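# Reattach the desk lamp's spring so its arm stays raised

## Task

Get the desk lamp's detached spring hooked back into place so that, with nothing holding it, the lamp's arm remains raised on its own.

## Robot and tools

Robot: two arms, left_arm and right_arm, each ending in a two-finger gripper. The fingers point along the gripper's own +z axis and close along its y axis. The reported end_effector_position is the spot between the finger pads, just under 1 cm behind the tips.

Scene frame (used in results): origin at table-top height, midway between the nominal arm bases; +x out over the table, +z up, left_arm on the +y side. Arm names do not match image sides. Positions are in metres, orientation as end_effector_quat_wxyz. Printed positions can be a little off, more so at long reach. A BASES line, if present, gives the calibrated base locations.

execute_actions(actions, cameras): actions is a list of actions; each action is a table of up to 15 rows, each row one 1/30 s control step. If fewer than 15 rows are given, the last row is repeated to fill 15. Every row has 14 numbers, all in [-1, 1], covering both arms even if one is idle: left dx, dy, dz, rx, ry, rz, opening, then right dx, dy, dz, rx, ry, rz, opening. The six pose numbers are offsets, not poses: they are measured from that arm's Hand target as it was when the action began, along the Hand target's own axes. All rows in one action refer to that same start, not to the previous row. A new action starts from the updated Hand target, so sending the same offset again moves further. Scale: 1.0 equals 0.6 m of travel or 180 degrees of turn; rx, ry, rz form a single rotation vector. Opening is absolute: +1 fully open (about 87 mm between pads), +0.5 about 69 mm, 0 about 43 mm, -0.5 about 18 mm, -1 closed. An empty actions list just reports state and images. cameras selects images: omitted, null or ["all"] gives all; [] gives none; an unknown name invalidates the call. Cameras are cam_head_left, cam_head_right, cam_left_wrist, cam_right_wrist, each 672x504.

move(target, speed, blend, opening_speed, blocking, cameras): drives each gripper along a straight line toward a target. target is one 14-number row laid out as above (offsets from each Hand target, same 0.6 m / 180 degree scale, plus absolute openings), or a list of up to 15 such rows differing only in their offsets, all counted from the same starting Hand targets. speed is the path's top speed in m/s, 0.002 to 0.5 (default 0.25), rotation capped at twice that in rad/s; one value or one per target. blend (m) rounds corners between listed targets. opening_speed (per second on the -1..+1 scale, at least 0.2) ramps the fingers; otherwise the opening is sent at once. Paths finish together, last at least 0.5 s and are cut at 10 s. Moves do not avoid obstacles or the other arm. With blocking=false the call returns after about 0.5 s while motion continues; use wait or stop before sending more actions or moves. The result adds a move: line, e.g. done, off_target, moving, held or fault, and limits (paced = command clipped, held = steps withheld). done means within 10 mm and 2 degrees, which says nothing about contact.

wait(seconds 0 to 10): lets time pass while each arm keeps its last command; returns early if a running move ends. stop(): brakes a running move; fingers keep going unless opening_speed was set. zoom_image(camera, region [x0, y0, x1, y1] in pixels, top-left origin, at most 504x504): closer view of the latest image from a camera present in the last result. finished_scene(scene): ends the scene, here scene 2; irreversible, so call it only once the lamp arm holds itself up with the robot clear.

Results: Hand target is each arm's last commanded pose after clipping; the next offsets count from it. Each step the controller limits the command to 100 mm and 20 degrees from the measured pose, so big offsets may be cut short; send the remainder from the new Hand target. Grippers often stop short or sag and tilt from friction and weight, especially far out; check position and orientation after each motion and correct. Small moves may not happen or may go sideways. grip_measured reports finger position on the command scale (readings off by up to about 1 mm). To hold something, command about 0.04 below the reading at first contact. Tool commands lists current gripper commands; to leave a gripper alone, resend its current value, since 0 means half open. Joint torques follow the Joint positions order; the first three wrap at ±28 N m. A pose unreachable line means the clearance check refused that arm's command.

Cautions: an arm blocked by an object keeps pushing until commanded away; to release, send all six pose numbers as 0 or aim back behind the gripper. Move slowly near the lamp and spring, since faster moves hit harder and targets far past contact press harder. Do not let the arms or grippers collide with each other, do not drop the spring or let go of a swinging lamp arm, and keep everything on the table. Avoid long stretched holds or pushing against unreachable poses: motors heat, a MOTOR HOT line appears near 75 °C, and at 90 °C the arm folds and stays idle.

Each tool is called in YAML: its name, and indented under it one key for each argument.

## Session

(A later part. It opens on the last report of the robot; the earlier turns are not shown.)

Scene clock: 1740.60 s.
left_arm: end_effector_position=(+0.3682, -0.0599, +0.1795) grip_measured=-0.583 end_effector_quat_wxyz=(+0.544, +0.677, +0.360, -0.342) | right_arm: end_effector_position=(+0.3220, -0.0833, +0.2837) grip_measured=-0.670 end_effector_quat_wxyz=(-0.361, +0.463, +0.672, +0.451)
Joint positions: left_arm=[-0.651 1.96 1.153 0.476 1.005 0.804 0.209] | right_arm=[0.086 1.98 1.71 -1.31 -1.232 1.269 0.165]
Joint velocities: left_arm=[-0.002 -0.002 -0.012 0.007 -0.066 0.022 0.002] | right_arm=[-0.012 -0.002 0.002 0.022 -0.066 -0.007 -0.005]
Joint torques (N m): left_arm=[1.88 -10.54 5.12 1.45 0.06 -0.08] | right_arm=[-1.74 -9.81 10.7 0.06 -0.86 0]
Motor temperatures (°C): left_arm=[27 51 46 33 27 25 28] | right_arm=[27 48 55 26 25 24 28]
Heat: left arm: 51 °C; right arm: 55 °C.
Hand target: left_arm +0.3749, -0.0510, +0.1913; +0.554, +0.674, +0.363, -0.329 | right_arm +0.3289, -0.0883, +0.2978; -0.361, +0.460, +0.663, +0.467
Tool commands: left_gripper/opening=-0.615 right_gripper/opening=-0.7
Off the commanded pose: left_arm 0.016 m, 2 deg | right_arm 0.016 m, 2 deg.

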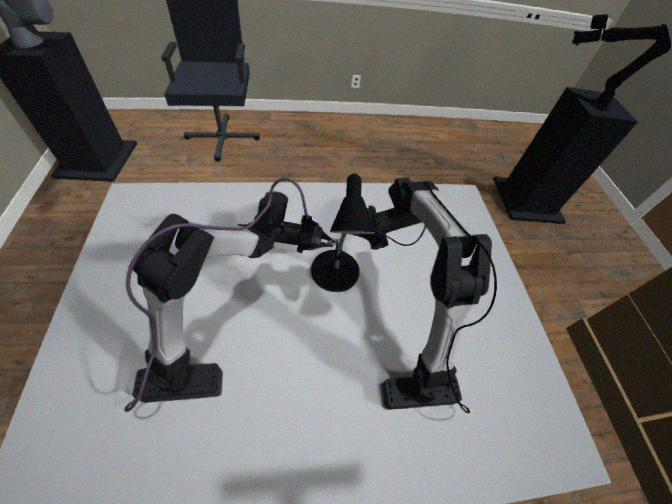

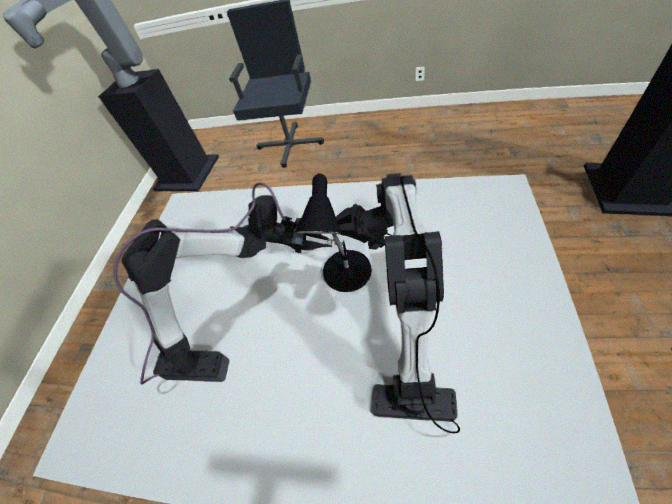

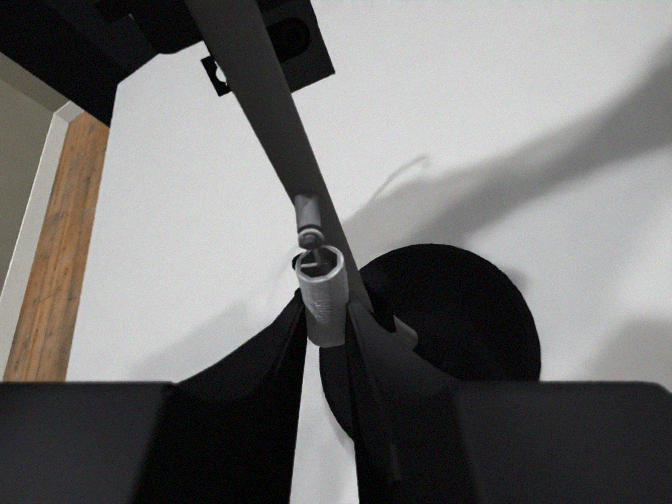

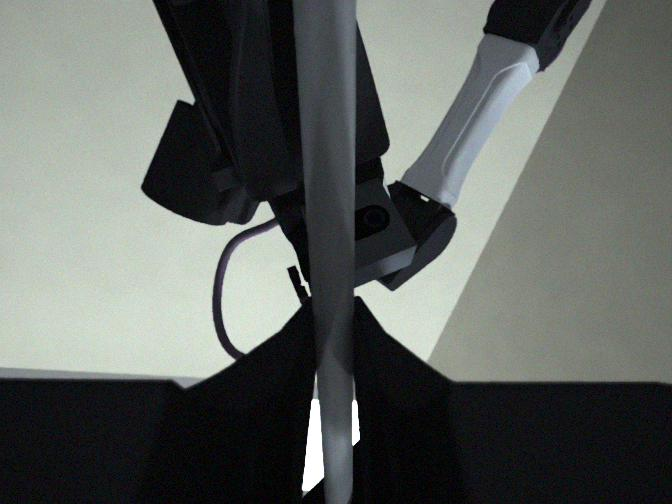

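move:
  target: [0, 0.01, 0, 0, 0, 0.0083, -0.615, 0, 0, 0, 0, 0, 0, -0.7]
  speed: 0.02
  cameras: ["cam_left_wrist"]

zoom_image:
  camera: "cam_left_wrist"
  region: [250, 170, 450, 370]

Scene clock: 1753.73 s.
left_arm: end_effector_position=(+0.3688, -0.0591, +0.1795) grip_measured=-0.583 end_effector_quat_wxyz=(+0.547, +0.682, +0.351, -0.337) | right_arm: end_effector_position=(+0.3220, -0.0833, +0.2837) grip_measured=-0.670 end_effector_quat_wxyz=(-0.361, +0.463, +0.672, +0.451)
Joint positions: left_arm=[-0.648 1.96 1.153 0.471 1.011 0.832 0.209] | right_arm=[0.086 1.98 1.71 -1.31 -1.232 1.269 0.165]
Joint velocities: left_arm=[-0.012 -0.012 -0.022 -0.007 -0.022 -0.037 0.023] | right_arm=[-0.017 0.002 -0.007 -0.066 0.007 -0.022 -0.008]
Joint torques (N m): left_arm=[2.09 -10.06 6.78 1.33 0.05 -0.07] | right_arm=[-1.74 -9.83 10.69 0.06 -0.86 0]
Motor temperatures (°C): left_arm=[27 52 46 33 27 25 28] | right_arm=[27 48 55 26 25 24 28]
Heat: left arm: 52 °C; right arm: 55 °C.
Hand target: left_arm +0.3800, -0.0517, +0.1944; +0.558, +0.678, +0.354, -0.322 | right_arm +0.3289, -0.0883, +0.2978; -0.361, +0.460, +0.663, +0.467
Off the commanded pose: left_arm 0.020 m, 2 deg | right_arm 0.016 m, 2 deg.
move: off_target (left_arm, right_arm)
Images, in order (width x height): cam_left_wrist 672x504.

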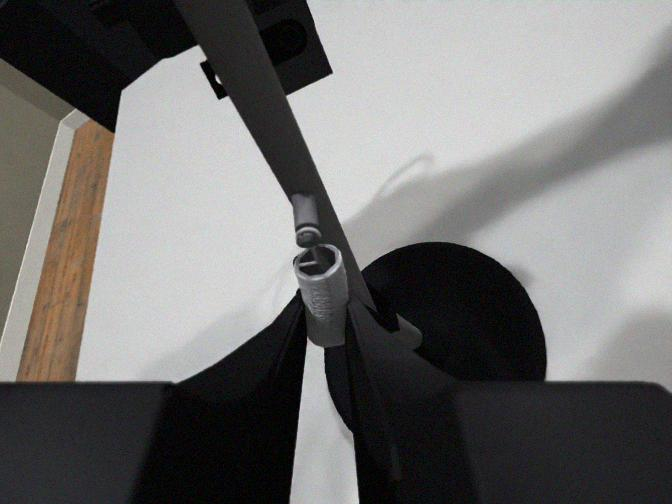

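Scaled by 2.520 from the camera's 672x504 image, which has a finer 960x720 frame.

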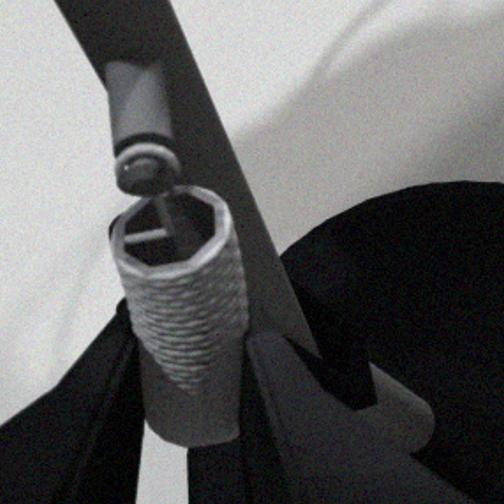

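move:
  target: [0, 0.0067, 0, 0, 0, 0, -0.615, 0, 0, 0, 0, 0, 0, -0.7]
  speed: 0.02
  cameras: ["cam_left_wrist"]

zoom_image:
  camera: "cam_left_wrist"
  region: [250, 170, 450, 370]

Scene clock: 1761.47 s.
left_arm: end_effector_position=(+0.3694, -0.0588, +0.1803) grip_measured=-0.583 end_effector_quat_wxyz=(+0.543, +0.682, +0.354, -0.340) | right_arm: end_effector_position=(+0.3220, -0.0833, +0.2837) grip_measured=-0.670 end_effector_quat_wxyz=(-0.361, +0.463, +0.672, +0.451)
Joint positions: left_arm=[-0.646 1.96 1.166 0.444 1.016 0.834 0.209] | right_arm=[0.086 1.98 1.71 -1.31 -1.232 1.269 0.165]
Joint velocities: left_arm=[-0.007 0.017 -0.012 -0.051 -0.081 0.051 0.014] | right_arm=[0.007 0.012 -0.002 0.007 0.007 0.007 0.015]
Joint torques (N m): left_arm=[2.24 -9.68 7.25 1.44 0.03 -0.07] | right_arm=[-1.77 -9.81 10.67 0.06 -0.86 0]
Motor temperatures (°C): left_arm=[27 52 47 32 27 25 28] | right_arm=[27 48 55 26 25 24 28]
Heat: left arm: 52 °C; right arm: 55 °C.
Hand target: left_arm +0.3834, -0.0522, +0.1966; +0.558, +0.678, +0.354, -0.322 | right_arm +0.3289, -0.0883, +0.2978; -0.361, +0.460, +0.663, +0.467
Off the commanded pose: left_arm 0.022 m, 3 deg | right_arm 0.016 m, 2 deg.
move: off_target (left_arm, right_arm)
Images, in order (width x height): cam_left_wrist 672x504.

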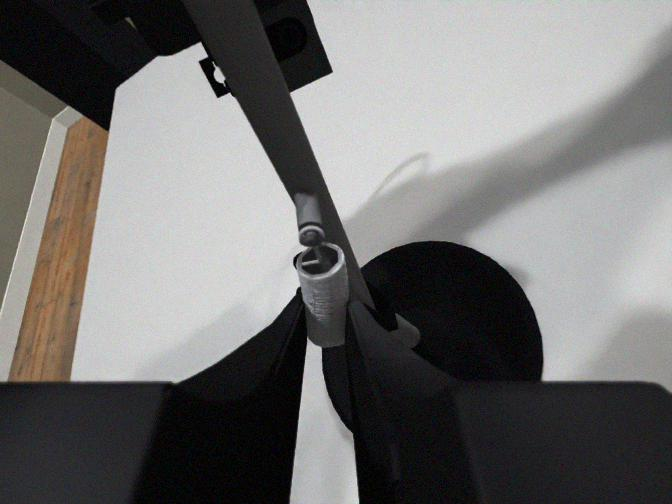

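Scaled by 2.520 from the camera's 672x504 image, which has a finer 960x720 frame.

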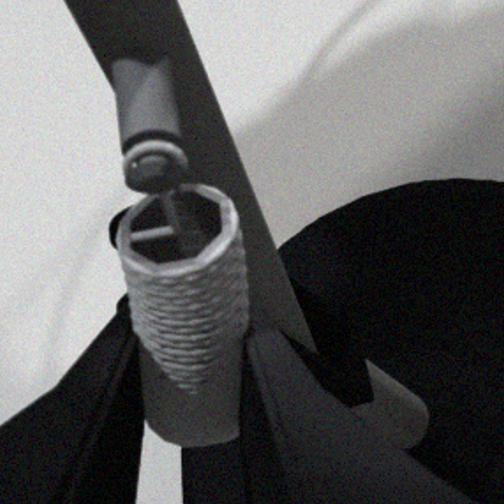

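execute_actions:
  actions: []
  cameras: ["cam_head_left", "cam_head_right", "cam_left_wrist"]

zoom_image:
  camera: "cam_head_left"
  region: [310, 220, 370, 270]

zoom_image:
  camera: "cam_head_right"
  region: [310, 220, 370, 270]

Scene clock: 1771.20 s.
left_arm: end_effector_position=(+0.3694, -0.0588, +0.1802) grip_measured=-0.583 end_effector_quat_wxyz=(+0.542, +0.682, +0.354, -0.340) | right_arm: end_effector_position=(+0.3220, -0.0833, +0.2837) grip_measured=-0.670 end_effector_quat_wxyz=(-0.361, +0.463, +0.672, +0.451)
Joint positions: left_arm=[-0.646 1.96 1.166 0.443 1.016 0.834 0.209] | right_arm=[0.086 1.98 1.71 -1.31 -1.232 1.269 0.165]
Joint velocities: left_arm=[-0.007 0.007 -0.002 0.037 0.007 0.037 -0.005] | right_arm=[0.007 0.002 0.002 -0.037 -0.022 -0.037 -0.002]
Joint torques (N m): left_arm=[2.21 -9.69 7.2 1.45 0.03 -0.07] | right_arm=[-1.74 -9.81 10.69 0.06 -0.86 0]
Motor temperatures (°C): left_arm=[27 52 47 32 27 25 28] | right_arm=[27 48 55 26 25 24 28]
Heat: left arm: 52 °C; right arm: 55 °C.
Hand target: left_arm +0.3834, -0.0522, +0.1966; +0.558, +0.678, +0.354, -0.322 | right_arm +0.3289, -0.0883, +0.2978; -0.361, +0.460, +0.663, +0.467
Tool commands: left_gripper/opening=-0.615 right_gripper/opening=-0.7
Off the commanded pose: left_arm 0.022 m, 3 deg | right_arm 0.016 m, 2 deg.
Images, in order (width x height): cam_head_left 672x504, cam_head_right 672x504, cam_left_wrist 672x504.

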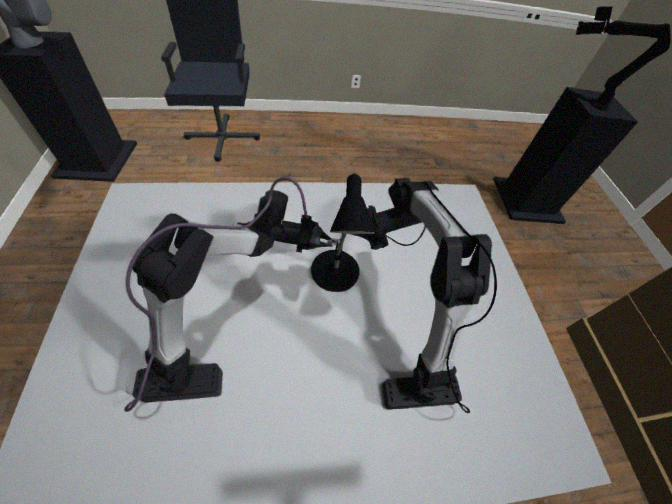

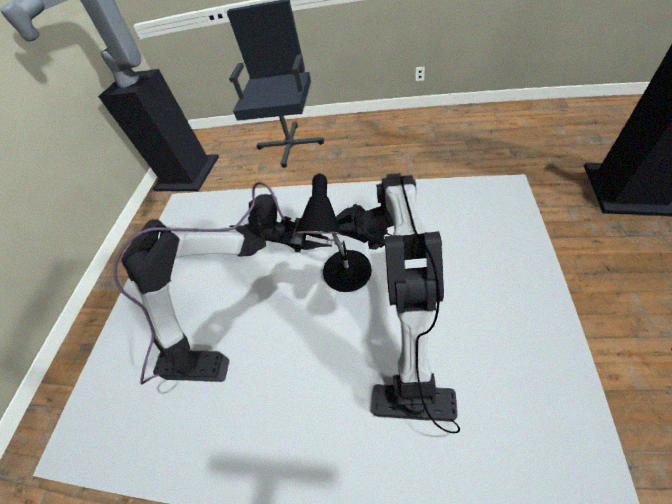

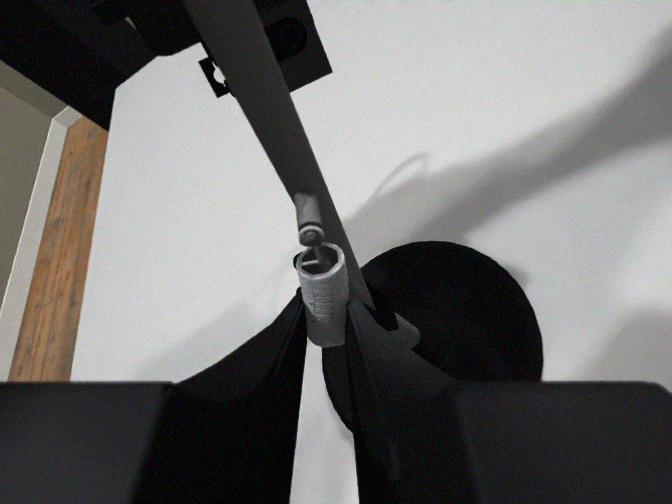

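Scaled by 8.400 from the camera's 672x504 image, which has a finer 960x720 frame.

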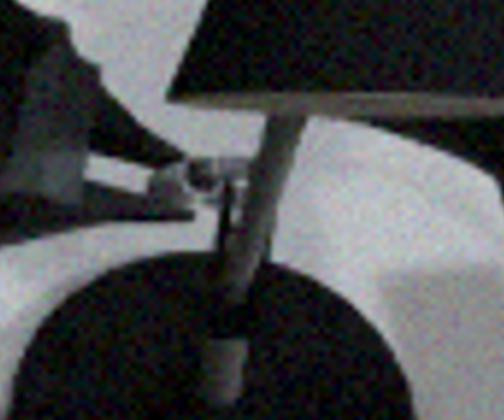

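Scaled by 8.400 from the camera's 672x504 image, which has a finer 960x720 frame.

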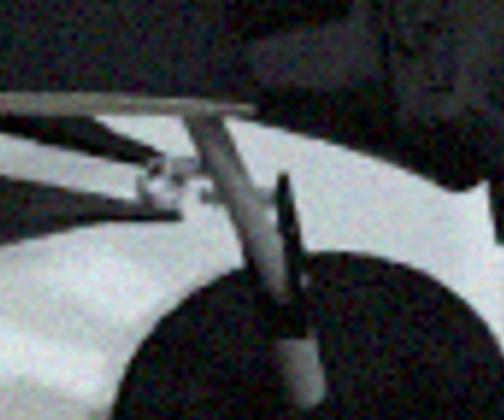

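zoom_image:
  camera: "cam_left_wrist"
  region: [290, 230, 420, 400]

Scaled by 2.965 from the camera's 672x504 image, which has a finer 960x720 frame.

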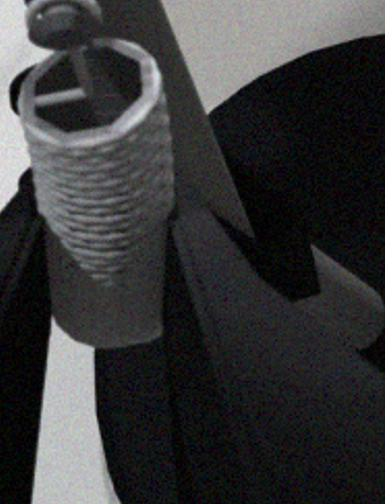

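move:
  target: [0.0028, 0.0065, 0.0062, 0, 0.0167, 0, -0.615, 0, 0, 0, 0, 0, 0, -0.7]
  speed: 0.02
  cameras: ["cam_left_wrist"]

zoom_image:
  camera: "cam_left_wrist"
  region: [250, 170, 450, 370]

Scene clock: 1847.53 s.
left_arm: end_effector_position=(+0.3748, -0.0595, +0.1825) grip_measured=-0.583 end_effector_quat_wxyz=(+0.536, +0.688, +0.360, -0.331) | right_arm: end_effector_position=(+0.3220, -0.0833, +0.2837) grip_measured=-0.670 end_effector_quat_wxyz=(-0.361, +0.463, +0.672, +0.451)
Joint positions: left_arm=[-0.646 1.96 1.209 0.359 0.999 0.869 0.209] | right_arm=[0.086 1.98 1.71 -1.31 -1.232 1.269 0.165]
Joint velocities: left_arm=[-0.002 -0.007 -0.002 -0.007 0.007 -0.022 0.002] | right_arm=[-0.002 -0.012 0.002 -0.022 -0.051 0.022 0.002]
Joint torques (N m): left_arm=[0.76 -10.04 7.2 1.34 -0.31 -0.07] | right_arm=[-1.74 -9.83 10.69 0.06 -0.85 0]
Motor temperatures (°C): left_arm=[27 52 47 32 27 25 28] | right_arm=[27 48 56 26 25 24 28]
Heat: left arm: 52 °C; right arm: 56 °C.
Hand target: left_arm +0.3875, -0.0563, +0.1967; +0.549, +0.686, +0.369, -0.304 | right_arm +0.3289, -0.0883, +0.2978; -0.361, +0.460, +0.663, +0.467
Off the commanded pose: left_arm 0.019 m, 4 deg | right_arm 0.016 m, 2 deg.
move: off_target (left_arm, right_arm)
Images, in order (width x height): cam_left_wrist 672x504.

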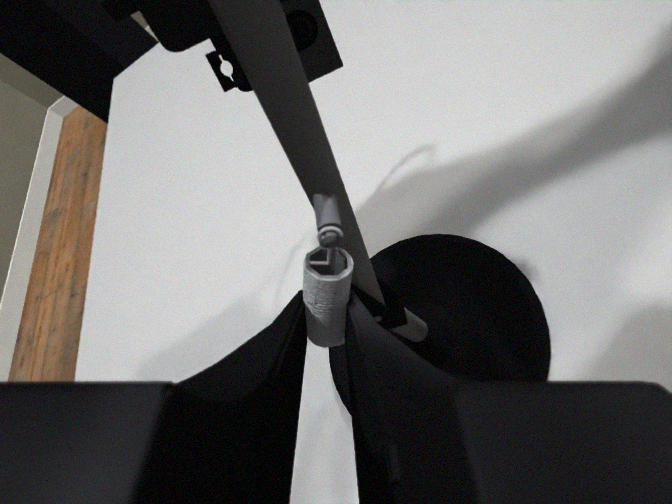

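Scaled by 2.520 from the camera's 672x504 image, which has a finer 960x720 frame.

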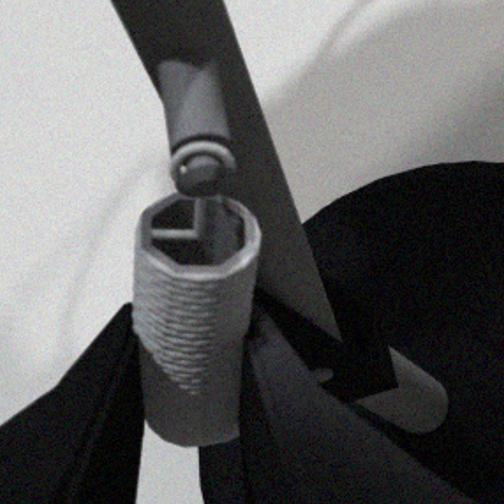

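move:
  target: [0.0067, 0, 0, 0, 0, 0, -0.615, 0, 0, 0, 0, 0, 0, -0.7]
  speed: 0.02
  cameras: ["cam_left_wrist"]

Scene clock: 1879.33 s.
left_arm: end_effector_position=(+0.3749, -0.0595, +0.1826) grip_measured=-0.583 end_effector_quat_wxyz=(+0.536, +0.689, +0.359, -0.331) | right_arm: end_effector_position=(+0.3220, -0.0833, +0.2837) grip_measured=-0.670 end_effector_quat_wxyz=(-0.361, +0.463, +0.672, +0.451)
Joint positions: left_arm=[-0.646 1.96 1.21 0.358 0.999 0.872 0.209] | right_arm=[0.086 1.98 1.71 -1.31 -1.232 1.269 0.165]
Joint velocities: left_arm=[-0.002 -0.022 -0.007 0.022 -0.066 0.081 -0.005] | right_arm=[0.012 -0.017 0.012 0.066 -0.007 -0.022 -0.005]
Joint torques (N m): left_arm=[1.18 -9.24 7.24 1.41 -0.28 -0.06] | right_arm=[-1.74 -9.81 10.7 0.06 -0.86 0]
Motor temperatures (°C): left_arm=[27 54 49 31 27 25 28] | right_arm=[27 48 57 26 25 24 28]
Heat: left arm: 54 °C; right arm: 57 °C.
Hand target: left_arm +0.3897, -0.0556, +0.1933; +0.549, +0.686, +0.369, -0.304 | right_arm +0.3289, -0.0883, +0.2978; -0.361, +0.460, +0.663, +0.467
Off the commanded pose: left_arm 0.019 m, 4 deg | right_arm 0.016 m, 2 deg.
move: off_target (left_arm, right_arm)
Images, in order (width x height): cam_left_wrist 672x504.

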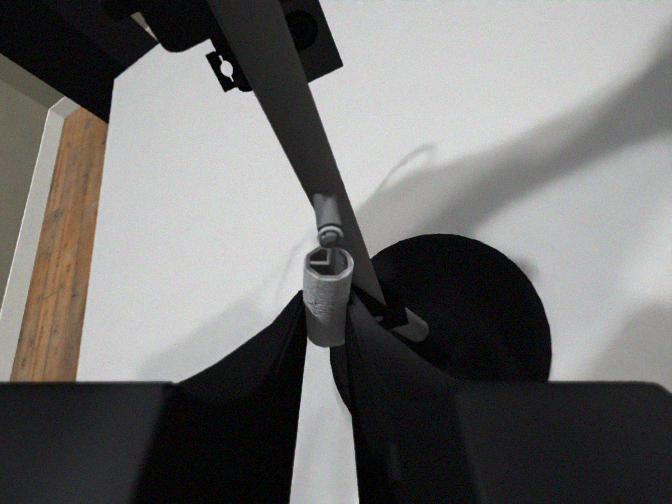

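move:
  target: [0.0117, 0, 0, 0, 0, 0, -0.615, 0, 0, 0, 0, 0, 0, -0.7]
  speed: 0.02
  cameras: ["cam_left_wrist"]

Scene clock: 1887.20 s.
left_arm: end_effector_position=(+0.3751, -0.0595, +0.1827) grip_measured=-0.583 end_effector_quat_wxyz=(+0.537, +0.690, +0.357, -0.329) | right_arm: end_effector_position=(+0.3220, -0.0833, +0.2837) grip_measured=-0.670 end_effector_quat_wxyz=(-0.361, +0.463, +0.672, +0.451)
Joint positions: left_arm=[-0.646 1.96 1.21 0.358 0.999 0.879 0.209] | right_arm=[0.086 1.98 1.71 -1.31 -1.232 1.269 0.165]
Joint velocities: left_arm=[0.012 -0.012 -0.017 0.022 -0.022 0.007 0.005] | right_arm=[0.007 0.007 -0.012 -0.022 -0.066 -0.022 -0.005]
Joint torques (N m): left_arm=[1.89 -7.88 7.39 1.52 -0.21 -0.06] | right_arm=[-1.74 -9.83 10.69 0.06 -0.86 0]
Motor temperatures (°C): left_arm=[27 54 49 31 27 25 29] | right_arm=[27 48 57 26 25 24 28]
Heat: left arm: 54 °C; right arm: 57 °C.
Hand target: left_arm +0.3936, -0.0542, +0.1876; +0.549, +0.686, +0.369, -0.304 | right_arm +0.3289, -0.0883, +0.2978; -0.361, +0.460, +0.663, +0.467
Off the commanded pose: left_arm 0.020 m, 3 deg | right_arm 0.016 m, 2 deg.
move: off_target (left_arm, right_arm)
Images, in order (width x height): cam_left_wrist 672x504.

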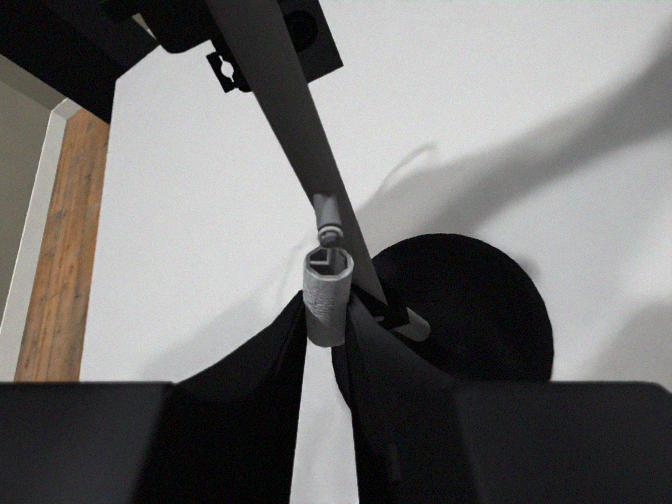

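move:
  target: [0.0013, -0.0063, 0.0203, 0, -0.037, 0, -0.615, 0, 0, 0, 0, 0, 0, -0.7]
  speed: 0.02
  cameras: ["cam_left_wrist"]

zoom_image:
  camera: "cam_left_wrist"
  region: [250, 170, 450, 370]

Scene clock: 1910.73 s.
left_arm: end_effector_position=(+0.3776, -0.0701, +0.1845) grip_measured=-0.583 end_effector_quat_wxyz=(+0.560, +0.674, +0.324, -0.356) | right_arm: end_effector_position=(+0.3220, -0.0833, +0.2837) grip_measured=-0.670 end_effector_quat_wxyz=(-0.361, +0.463, +0.672, +0.451)
Joint positions: left_arm=[-0.641 2.031 1.21 0.57 1.072 0.778 0.209] | right_arm=[0.086 1.98 1.71 -1.31 -1.232 1.269 0.165]
Joint velocities: left_arm=[0.007 0.007 -0.002 -0.11 0.022 -0.037 0.005] | right_arm=[-0.002 -0.017 0.007 0.037 -0.022 -0.037 0.022]
Joint torques (N m): left_arm=[1.74 -7.34 5.61 1.79 -0.1 -0.19] | right_arm=[-1.76 -9.8 10.67 0.06 -0.86 0]
Motor temperatures (°C): left_arm=[27 52 49 32 27 25 29] | right_arm=[27 48 57 25 25 23 28]
Heat: left arm: 52 °C; right arm: 57 °C.
Hand target: left_arm +0.3905, -0.0650, +0.1819; +0.568, +0.668, +0.336, -0.343 | right_arm +0.3289, -0.0883, +0.2978; -0.361, +0.460, +0.663, +0.467
Off the commanded pose: left_arm 0.014 m, 2 deg | right_arm 0.016 m, 2 deg.
move: off_target (left_arm, right_arm)
Images, in order (width x height): cam_left_wrist 672x504.

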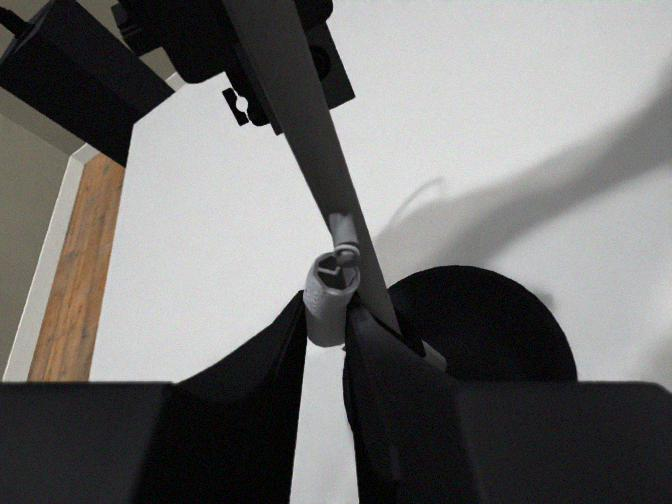

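Scaled by 2.520 from the camera's 672x504 image, which has a finer 960x720 frame.

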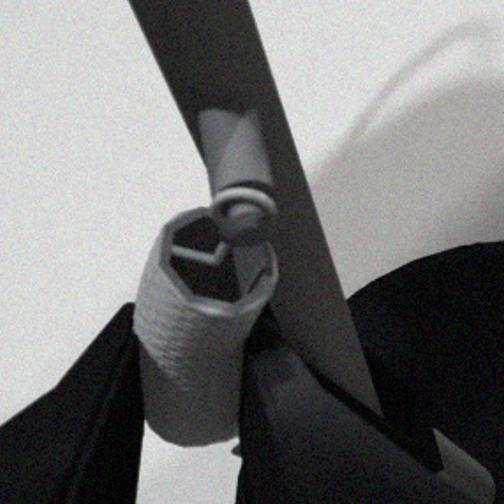

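zoom_image:
  camera: "cam_left_wrist"
  region: [300, 300, 380, 380]

Scaled by 6.300 from the camera's 672x504 image, which has a finer 960x720 frame.

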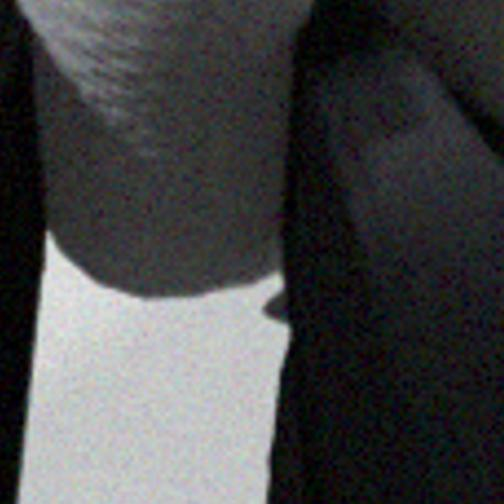

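execute_actions:
  actions: []

Scene clock: 1943.43 s.
left_arm: end_effector_position=(+0.3777, -0.0700, +0.1846) grip_measured=-0.583 end_effector_quat_wxyz=(+0.560, +0.674, +0.325, -0.356) | right_arm: end_effector_position=(+0.3220, -0.0833, +0.2837) grip_measured=-0.670 end_effector_quat_wxyz=(-0.361, +0.463, +0.672, +0.451)
Joint positions: left_arm=[-0.641 2.031 1.21 0.57 1.072 0.777 0.209] | right_arm=[0.086 1.98 1.71 -1.31 -1.232 1.269 0.165]
Joint velocities: left_arm=[-0.022 -0.007 0.012 -0.037 0.007 -0.066 -0.002] | right_arm=[-0.012 -0.012 -0.002 0.051 -0.022 -0.037 -0.008]
Joint torques (N m): left_arm=[1.73 -7.36 5.61 1.79 -0.1 -0.18] | right_arm=[-1.73 -9.81 10.69 0.07 -0.86 0]
Motor temperatures (°C): left_arm=[27 51 47 34 27 25 29] | right_arm=[27 48 57 25 25 23 28]
Heat: left arm: 51 °C; right arm: 57 °C.
Hand target: left_arm +0.3906, -0.0649, +0.1819; +0.568, +0.668, +0.336, -0.343 | right_arm +0.3289, -0.0883, +0.2978; -0.361, +0.460, +0.663, +0.467
Tool commands: left_gripper/opening=-0.615 right_gripper/opening=-0.7
Off the commanded pose: left_arm 0.014 m, 2 deg | right_arm 0.016 m, 2 deg.

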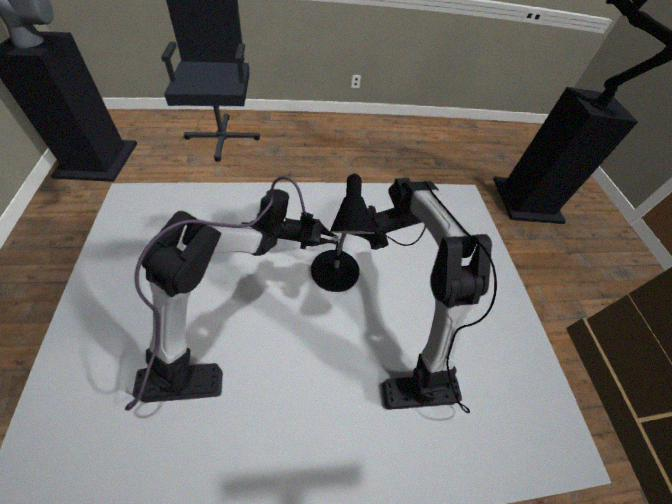

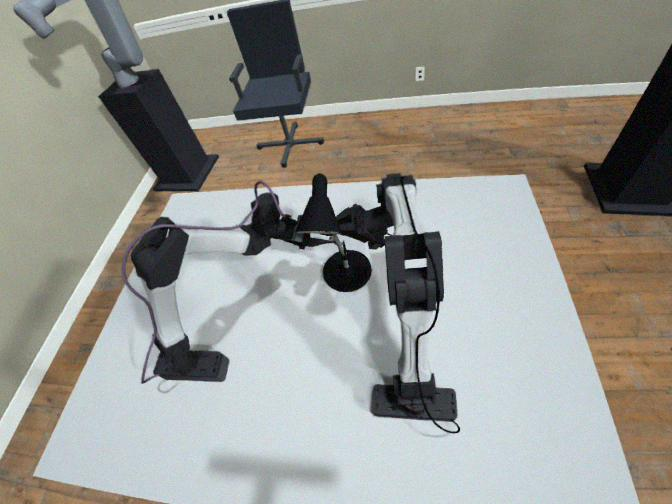

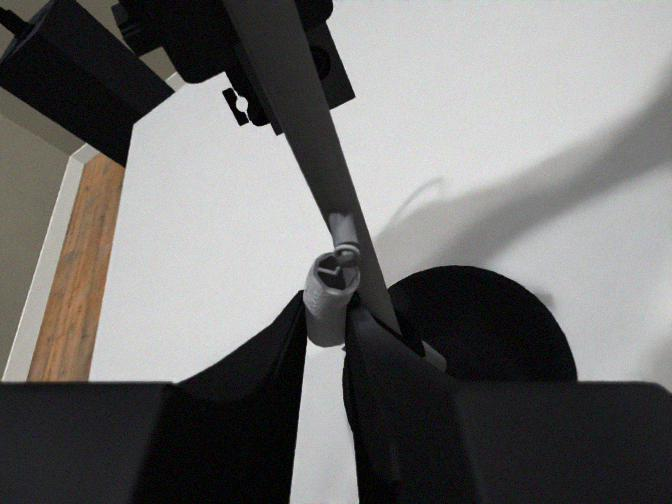

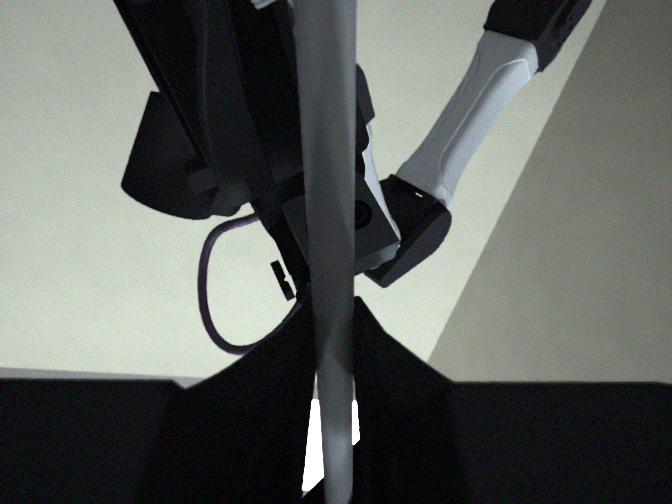

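zoom_image:
  camera: "cam_left_wrist"
  region: [270, 190, 450, 400]

Scaled by 2.400 from the camera's 672x504 image, which has a finer 960x720 frame.

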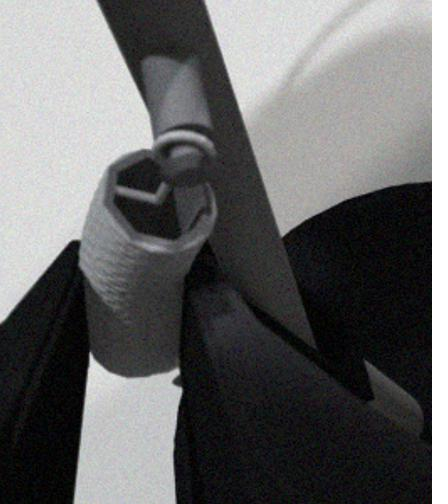

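move:
  target: [0, 0, -0.015, 0, 0, 0, -0.615, 0, 0, 0, 0, 0, 0, -0.7]
  speed: 0.02
  cameras: ["cam_left_wrist"]

Scene clock: 1988.23 s.
left_arm: end_effector_position=(+0.3766, -0.0652, +0.1832) grip_measured=-0.583 end_effector_quat_wxyz=(+0.558, +0.674, +0.320, -0.363) | right_arm: end_effector_position=(+0.3220, -0.0833, +0.2837) grip_measured=-0.670 end_effector_quat_wxyz=(-0.361, +0.463, +0.672, +0.451)
Joint positions: left_arm=[-0.628 2.031 1.2 0.579 1.1 0.777 0.209] | right_arm=[0.086 1.98 1.71 -1.31 -1.232 1.269 0.165]
Joint velocities: left_arm=[0.002 -0.007 -0.017 0.007 -0.037 -0.066 -0.017] | right_arm=[-0.012 -0.007 -0.002 0.066 -0.037 -0.022 -0.005]
Joint torques (N m): left_arm=[2.29 -8.64 4.98 1.62 -0.19 -0.1] | right_arm=[-1.76 -9.81 10.7 0.06 -0.86 0]
Motor temperatures (°C): left_arm=[27 50 46 35 27 25 29] | right_arm=[27 48 58 25 25 23 28]
Heat: left arm: 50 °C; right arm: 58 °C.
Hand target: left_arm +0.3911, -0.0561, +0.1831; +0.568, +0.668, +0.336, -0.343 | right_arm +0.3289, -0.0883, +0.2978; -0.361, +0.460, +0.663, +0.467
Off the commanded pose: left_arm 0.017 m, 3 deg | right_arm 0.016 m, 2 deg.
move: off_target (left_arm, right_arm)
Images, in order (width x height): cam_left_wrist 672x504.

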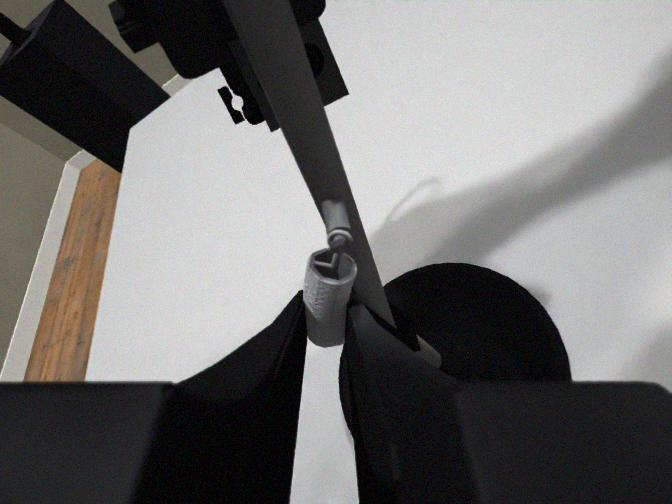

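move:
  target: [0.0107, -0.0135, -0.0094, 0, 0, 0, -0.615, 0, 0, 0, 0, 0, 0, -0.7]
  speed: 0.02
  cameras: ["cam_left_wrist"]

Scene clock: 1993.30 s.
left_arm: end_effector_position=(+0.3735, -0.0615, +0.1808) grip_measured=-0.583 end_effector_quat_wxyz=(+0.567, +0.674, +0.307, -0.360) | right_arm: end_effector_position=(+0.3220, -0.0833, +0.2837) grip_measured=-0.670 end_effector_quat_wxyz=(-0.361, +0.463, +0.672, +0.451)
Joint positions: left_arm=[-0.623 2.031 1.163 0.644 1.115 0.78 0.209] | right_arm=[0.086 1.98 1.71 -1.31 -1.232 1.269 0.165]
Joint velocities: left_arm=[0.002 -0.002 -0.002 -0.022 -0.051 -0.051 0.023] | right_arm=[-0.007 -0.007 -0.007 0.007 -0.066 0.022 0.012]
Joint torques (N m): left_arm=[2.71 -8.54 4.37 1.36 -0.25 -0.09] | right_arm=[-1.74 -9.83 10.71 0.06 -0.85 0]
Motor temperatures (°C): left_arm=[27 51 46 34 27 25 29] | right_arm=[27 48 58 25 25 23 28]
Heat: left arm: 51 °C; right arm: 58 °C.
Hand target: left_arm +0.3882, -0.0490, +0.1741; +0.568, +0.668, +0.336, -0.343 | right_arm +0.3289, -0.0883, +0.2978; -0.361, +0.460, +0.663, +0.467
Off the commanded pose: left_arm 0.020 m, 4 deg | right_arm 0.016 m, 2 deg.
move: off_target (left_arm, right_arm)
Images, in order (width x height): cam_left_wrist 672x504.

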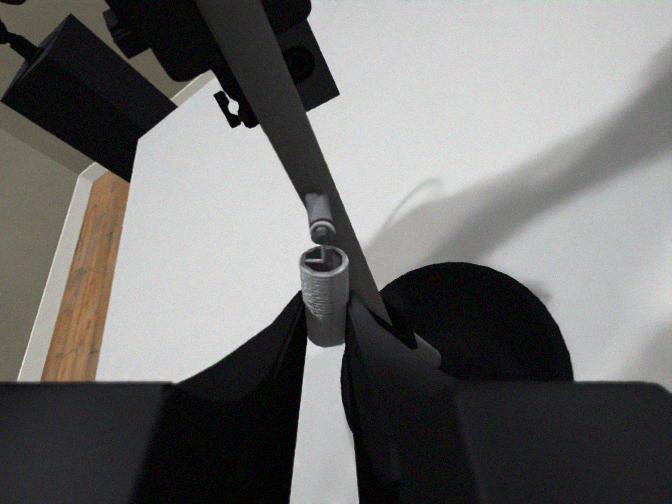

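move:
  target: [0.0102, -0.0025, 0.0009, 0, 0, 0, -0.615, 0, 0, 0, 0, 0, 0, -0.7]
  speed: 0.02
  cameras: ["cam_left_wrist"]

Scene clock: 2007.57 s.
left_arm: end_effector_position=(+0.3742, -0.0610, +0.1816) grip_measured=-0.583 end_effector_quat_wxyz=(+0.570, +0.674, +0.304, -0.358) | right_arm: end_effector_position=(+0.3220, -0.0833, +0.2837) grip_measured=-0.670 end_effector_quat_wxyz=(-0.361, +0.463, +0.672, +0.451)
Joint positions: left_arm=[-0.621 2.031 1.16 0.654 1.117 0.781 0.209] | right_arm=[0.086 1.98 1.71 -1.31 -1.232 1.269 0.165]
Joint velocities: left_arm=[-0.017 -0.007 -0.012 -0.037 0.037 -0.022 -0.008] | right_arm=[-0.017 -0.012 -0.017 0.095 0.022 -0.022 -0.015]
Joint torques (N m): left_arm=[2.81 -7.17 4.45 1.42 -0.24 -0.08] | right_arm=[-1.73 -9.81 10.69 0.07 -0.86 0]
Motor temperatures (°C): left_arm=[27 52 45 33 27 25 29] | right_arm=[27 48 58 25 25 23 28]
Heat: left arm: 52 °C; right arm: 58 °C.
Hand target: left_arm +0.3903, -0.0489, +0.1681; +0.568, +0.668, +0.336, -0.343 | right_arm +0.3289, -0.0883, +0.2978; -0.361, +0.460, +0.663, +0.467
Off the commanded pose: left_arm 0.024 m, 4 deg | right_arm 0.016 m, 2 deg.
move: off_target (left_arm, right_arm)
Images, in order (width x height): cam_left_wrist 672x504.

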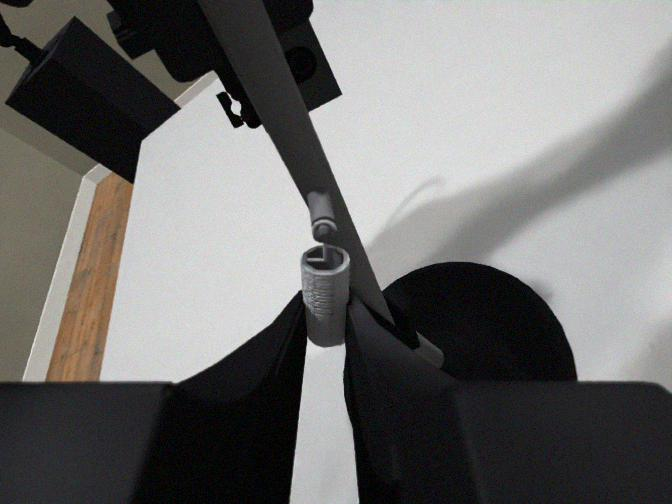

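move:
  target: [0.0075, -0.0021, 0.0007, 0, 0, 0, -0.615, 0, 0, 0, 0, 0, 0, -0.7]
  speed: 0.02
  cameras: ["cam_left_wrist"]

Scene clock: 2013.30 s.
left_arm: end_effector_position=(+0.3745, -0.0608, +0.1815) grip_measured=-0.583 end_effector_quat_wxyz=(+0.572, +0.675, +0.299, -0.357) | right_arm: end_effector_position=(+0.3220, -0.0833, +0.2837) grip_measured=-0.670 end_effector_quat_wxyz=(-0.361, +0.463, +0.672, +0.451)
Joint positions: left_arm=[-0.619 2.035 1.158 0.669 1.122 0.783 0.209] | right_arm=[0.086 1.98 1.71 -1.31 -1.232 1.269 0.165]
Joint velocities: left_arm=[-0.007 0.007 -0.007 -0.051 -0.081 -0.007 -0.005] | right_arm=[-0.032 -0.012 -0.002 -0.022 -0.022 0.051 -0.019]
Joint torques (N m): left_arm=[2.88 -6.46 4.53 1.38 -0.27 -0.08] | right_arm=[-1.74 -9.81 10.69 0.06 -0.85 0]
Motor temperatures (°C): left_arm=[27 51 44 33 27 25 29] | right_arm=[27 48 58 25 25 23 28]
Heat: left arm: 51 °C; right arm: 58 °C.
Hand target: left_arm +0.3917, -0.0488, +0.1635; +0.568, +0.668, +0.336, -0.343 | right_arm +0.3289, -0.0883, +0.2978; -0.361, +0.460, +0.663, +0.467
Off the commanded pose: left_arm 0.028 m, 5 deg | right_arm 0.016 m, 2 deg.
move: off_target (left_arm, right_arm)
Images, in order (width x height): cam_left_wrist 672x504.

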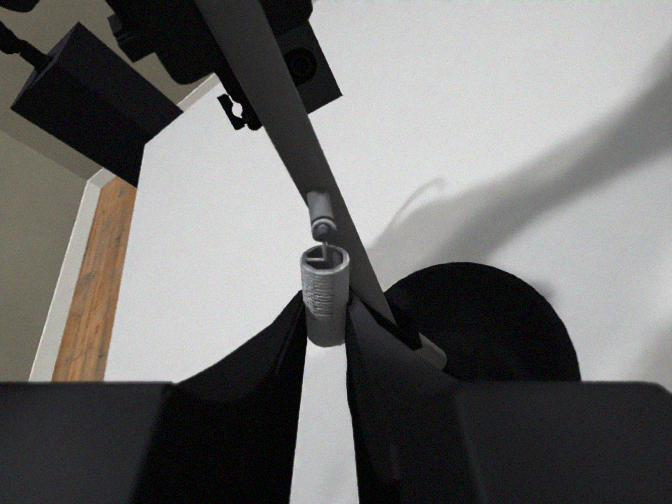

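move:
  target: [0.0075, -0.0021, 0.0007, 0, 0, 0, -0.615, 0, 0, 0, 0, 0, 0, -0.7]
  speed: 0.02
  cameras: ["cam_left_wrist"]

Scene clock: 2018.47 s.
left_arm: end_effector_position=(+0.3743, -0.0616, +0.1810) grip_measured=-0.583 end_effector_quat_wxyz=(+0.576, +0.675, +0.291, -0.357) | right_arm: end_effector_position=(+0.3220, -0.0833, +0.2837) grip_measured=-0.670 end_effector_quat_wxyz=(-0.361, +0.463, +0.672, +0.451)
Joint positions: left_arm=[-0.619 2.044 1.156 0.695 1.129 0.784 0.209] | right_arm=[0.086 1.98 1.71 -1.31 -1.232 1.269 0.165]
Joint velocities: left_arm=[-0.002 -0.007 -0.007 0.022 -0.051 -0.007 0.002] | right_arm=[-0.012 0.007 -0.007 0.051 0.051 0.007 0.012]
Joint torques (N m): left_arm=[3.06 -6.2 4.53 1.28 -0.33 -0.09] | right_arm=[-1.74 -9.8 10.69 0.06 -0.86 0.01]
Motor temperatures (°C): left_arm=[27 50 44 33 27 25 29] | right_arm=[27 48 58 25 25 23 28]
Heat: left arm: 50 °C; right arm: 58 °C.
Hand target: left_arm +0.3931, -0.0488, +0.1592; +0.569, +0.668, +0.336, -0.343 | right_arm +0.3289, -0.0883, +0.2978; -0.361, +0.460, +0.663, +0.467
Off the commanded pose: left_arm 0.032 m, 5 deg | right_arm 0.016 m, 2 deg.
move: off_target (left_arm, right_arm)
Images, in order (width x height): cam_left_wrist 672x504.

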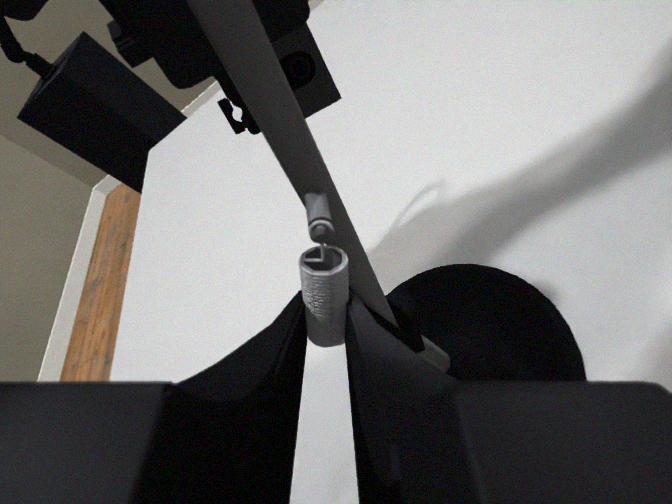

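move:
  target: [0.0052, -0.0072, 0.0012, 0, 0, -0.022, -0.615, 0, 0, 0, 0, 0, 0, -0.7]
  speed: 0.02
  cameras: ["cam_left_wrist"]

Scene clock: 2035.80 s.
left_arm: end_effector_position=(+0.3736, -0.0618, +0.1794) grip_measured=-0.583 end_effector_quat_wxyz=(+0.570, +0.667, +0.306, -0.371) | right_arm: end_effector_position=(+0.3220, -0.0833, +0.2837) grip_measured=-0.670 end_effector_quat_wxyz=(-0.361, +0.463, +0.672, +0.451)
Joint positions: left_arm=[-0.619 2.052 1.156 0.717 1.131 0.727 0.209] | right_arm=[0.086 1.98 1.71 -1.31 -1.232 1.269 0.165]
Joint velocities: left_arm=[0.012 -0.012 0.007 -0.007 -0.007 0.066 0.008] | right_arm=[0.007 -0.032 0.002 -0.022 0.007 0.007 0.002]
Joint torques (N m): left_arm=[2.99 -6.09 4.3 1.19 -0.35 -0.21] | right_arm=[-1.74 -9.81 10.69 0.06 -0.86 0]
Motor temperatures (°C): left_arm=[27 49 43 32 27 25 29] | right_arm=[27 48 58 25 25 23 28]
Heat: left arm: 49 °C; right arm: 58 °C.
Hand target: left_arm +0.3911, -0.0487, +0.1541; +0.556, +0.656, +0.359, -0.362 | right_arm +0.3289, -0.0883, +0.2978; -0.361, +0.460, +0.663, +0.467
Off the commanded pose: left_arm 0.033 m, 6 deg | right_arm 0.016 m, 2 deg.
move: off_target (left_arm, right_arm)
Images, in order (width x height): cam_left_wrist 672x504.

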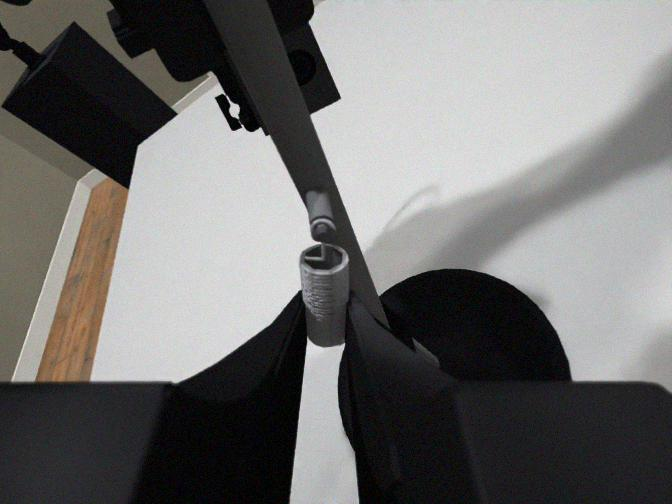

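move:
  target: [-0.0053, -0.0124, 0.0323, 0, 0, 0, -0.615, 0, 0, 0, 0, 0, 0, -0.7]
  speed: 0.02
  cameras: ["cam_left_wrist"]

Scene clock: 2051.07 s.
left_arm: end_effector_position=(+0.3725, -0.0687, +0.1774) grip_measured=-0.583 end_effector_quat_wxyz=(+0.574, +0.663, +0.309, -0.367) | right_arm: end_effector_position=(+0.3220, -0.0833, +0.2837) grip_measured=-0.670 end_effector_quat_wxyz=(-0.361, +0.463, +0.672, +0.451)
Joint positions: left_arm=[-0.636 2.065 1.152 0.758 1.101 0.704 0.209] | right_arm=[0.086 1.98 1.71 -1.31 -1.232 1.269 0.165]
Joint velocities: left_arm=[0.007 0.007 0.017 0.022 0.007 -0.007 0.002] | right_arm=[-0.012 0.012 0.007 0.022 0.066 -0.007 0.015]
Joint torques (N m): left_arm=[0.16 -5.81 4.85 1.14 -0.52 -0.21] | right_arm=[-1.76 -9.83 10.69 0.06 -0.85 0]
Motor temperatures (°C): left_arm=[27 47 43 31 27 25 29] | right_arm=[27 48 58 25 25 23 28]
Heat: left arm: 47 °C; right arm: 58 °C.
Hand target: left_arm +0.3816, -0.0674, +0.1509; +0.556, +0.656, +0.359, -0.362 | right_arm +0.3289, -0.0883, +0.2978; -0.361, +0.460, +0.663, +0.467
Off the commanded pose: left_arm 0.028 m, 6 deg | right_arm 0.016 m, 2 deg.
move: off_target (left_arm, right_arm)
Images, in order (width x height): cam_left_wrist 672x504.

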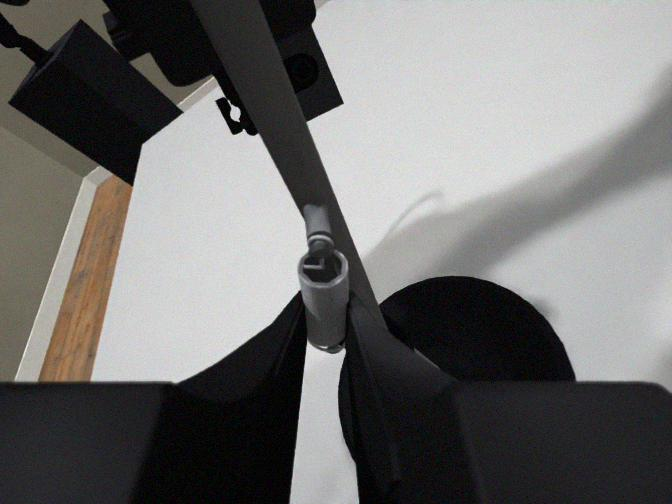

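zoom_image:
  camera: "cam_left_wrist"
  region: [270, 200, 400, 370]

Scaled by 2.965 from the camera's 672x504 image, which has a finer 960x720 frame.

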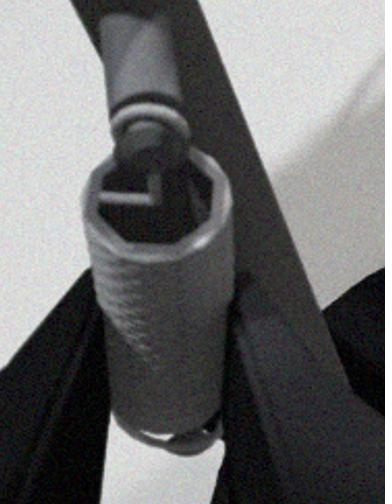

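move:
  target: [0.0032, -0.0045, 0.0005, 0, 0, -0.022, -0.615, 0, 0, 0, 0, 0, 0, -0.7]
  speed: 0.02
  cameras: ["cam_left_wrist"]

zoom_image:
  camera: "cam_left_wrist"
  region: [270, 200, 400, 370]

Scene clock: 2085.10 s.
left_arm: end_effector_position=(+0.3728, -0.0690, +0.1772) grip_measured=-0.583 end_effector_quat_wxyz=(+0.569, +0.652, +0.327, -0.380) | right_arm: end_effector_position=(+0.3220, -0.0833, +0.2837) grip_measured=-0.670 end_effector_quat_wxyz=(-0.361, +0.463, +0.672, +0.451)
Joint positions: left_arm=[-0.636 2.069 1.152 0.779 1.092 0.639 0.209] | right_arm=[0.086 1.98 1.71 -1.31 -1.232 1.269 0.165]
Joint velocities: left_arm=[0.012 0.002 -0.002 -0.007 0.007 -0.081 -0.008] | right_arm=[0.022 -0.012 0.027 0.095 0.037 0.037 -0.002]
Joint torques (N m): left_arm=[0.25 -5.63 4.96 1 -0.44 -0.26] | right_arm=[-1.74 -9.84 10.66 0.07 -0.86 0]
Motor temperatures (°C): left_arm=[27 46 44 31 27 25 29] | right_arm=[27 48 59 25 25 23 28]
Heat: left arm: 46 °C; right arm: 59 °C.
Hand target: left_arm +0.3802, -0.0672, +0.1477; +0.543, +0.643, +0.381, -0.381 | right_arm +0.3289, -0.0883, +0.2978; -0.361, +0.460, +0.663, +0.467
Off the commanded pose: left_arm 0.030 m, 7 deg | right_arm 0.016 m, 2 deg.
move: off_target (left_arm, right_arm)
Images, in order (width x height): cam_left_wrist 672x504.

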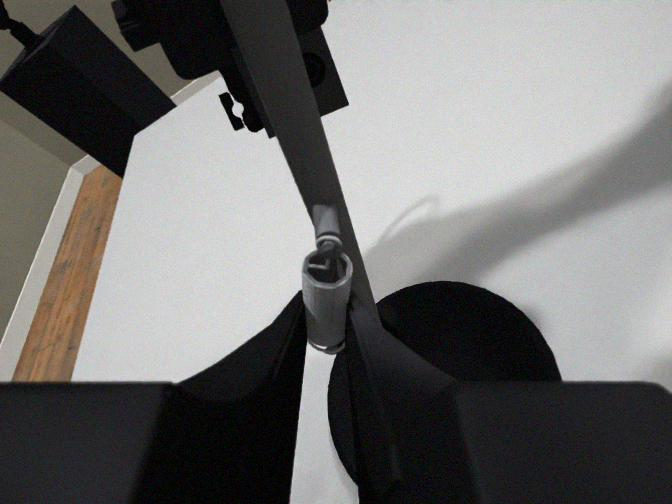

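Scaled by 2.965 from the camera's 672x504 image, which has a finer 960x720 frame.

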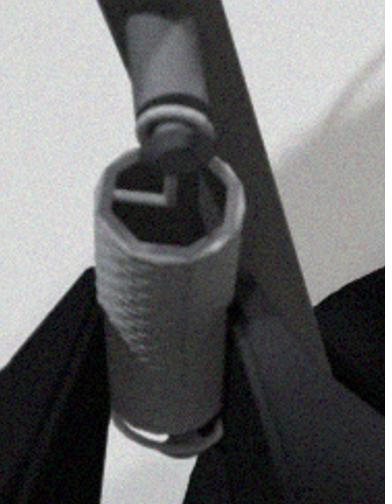

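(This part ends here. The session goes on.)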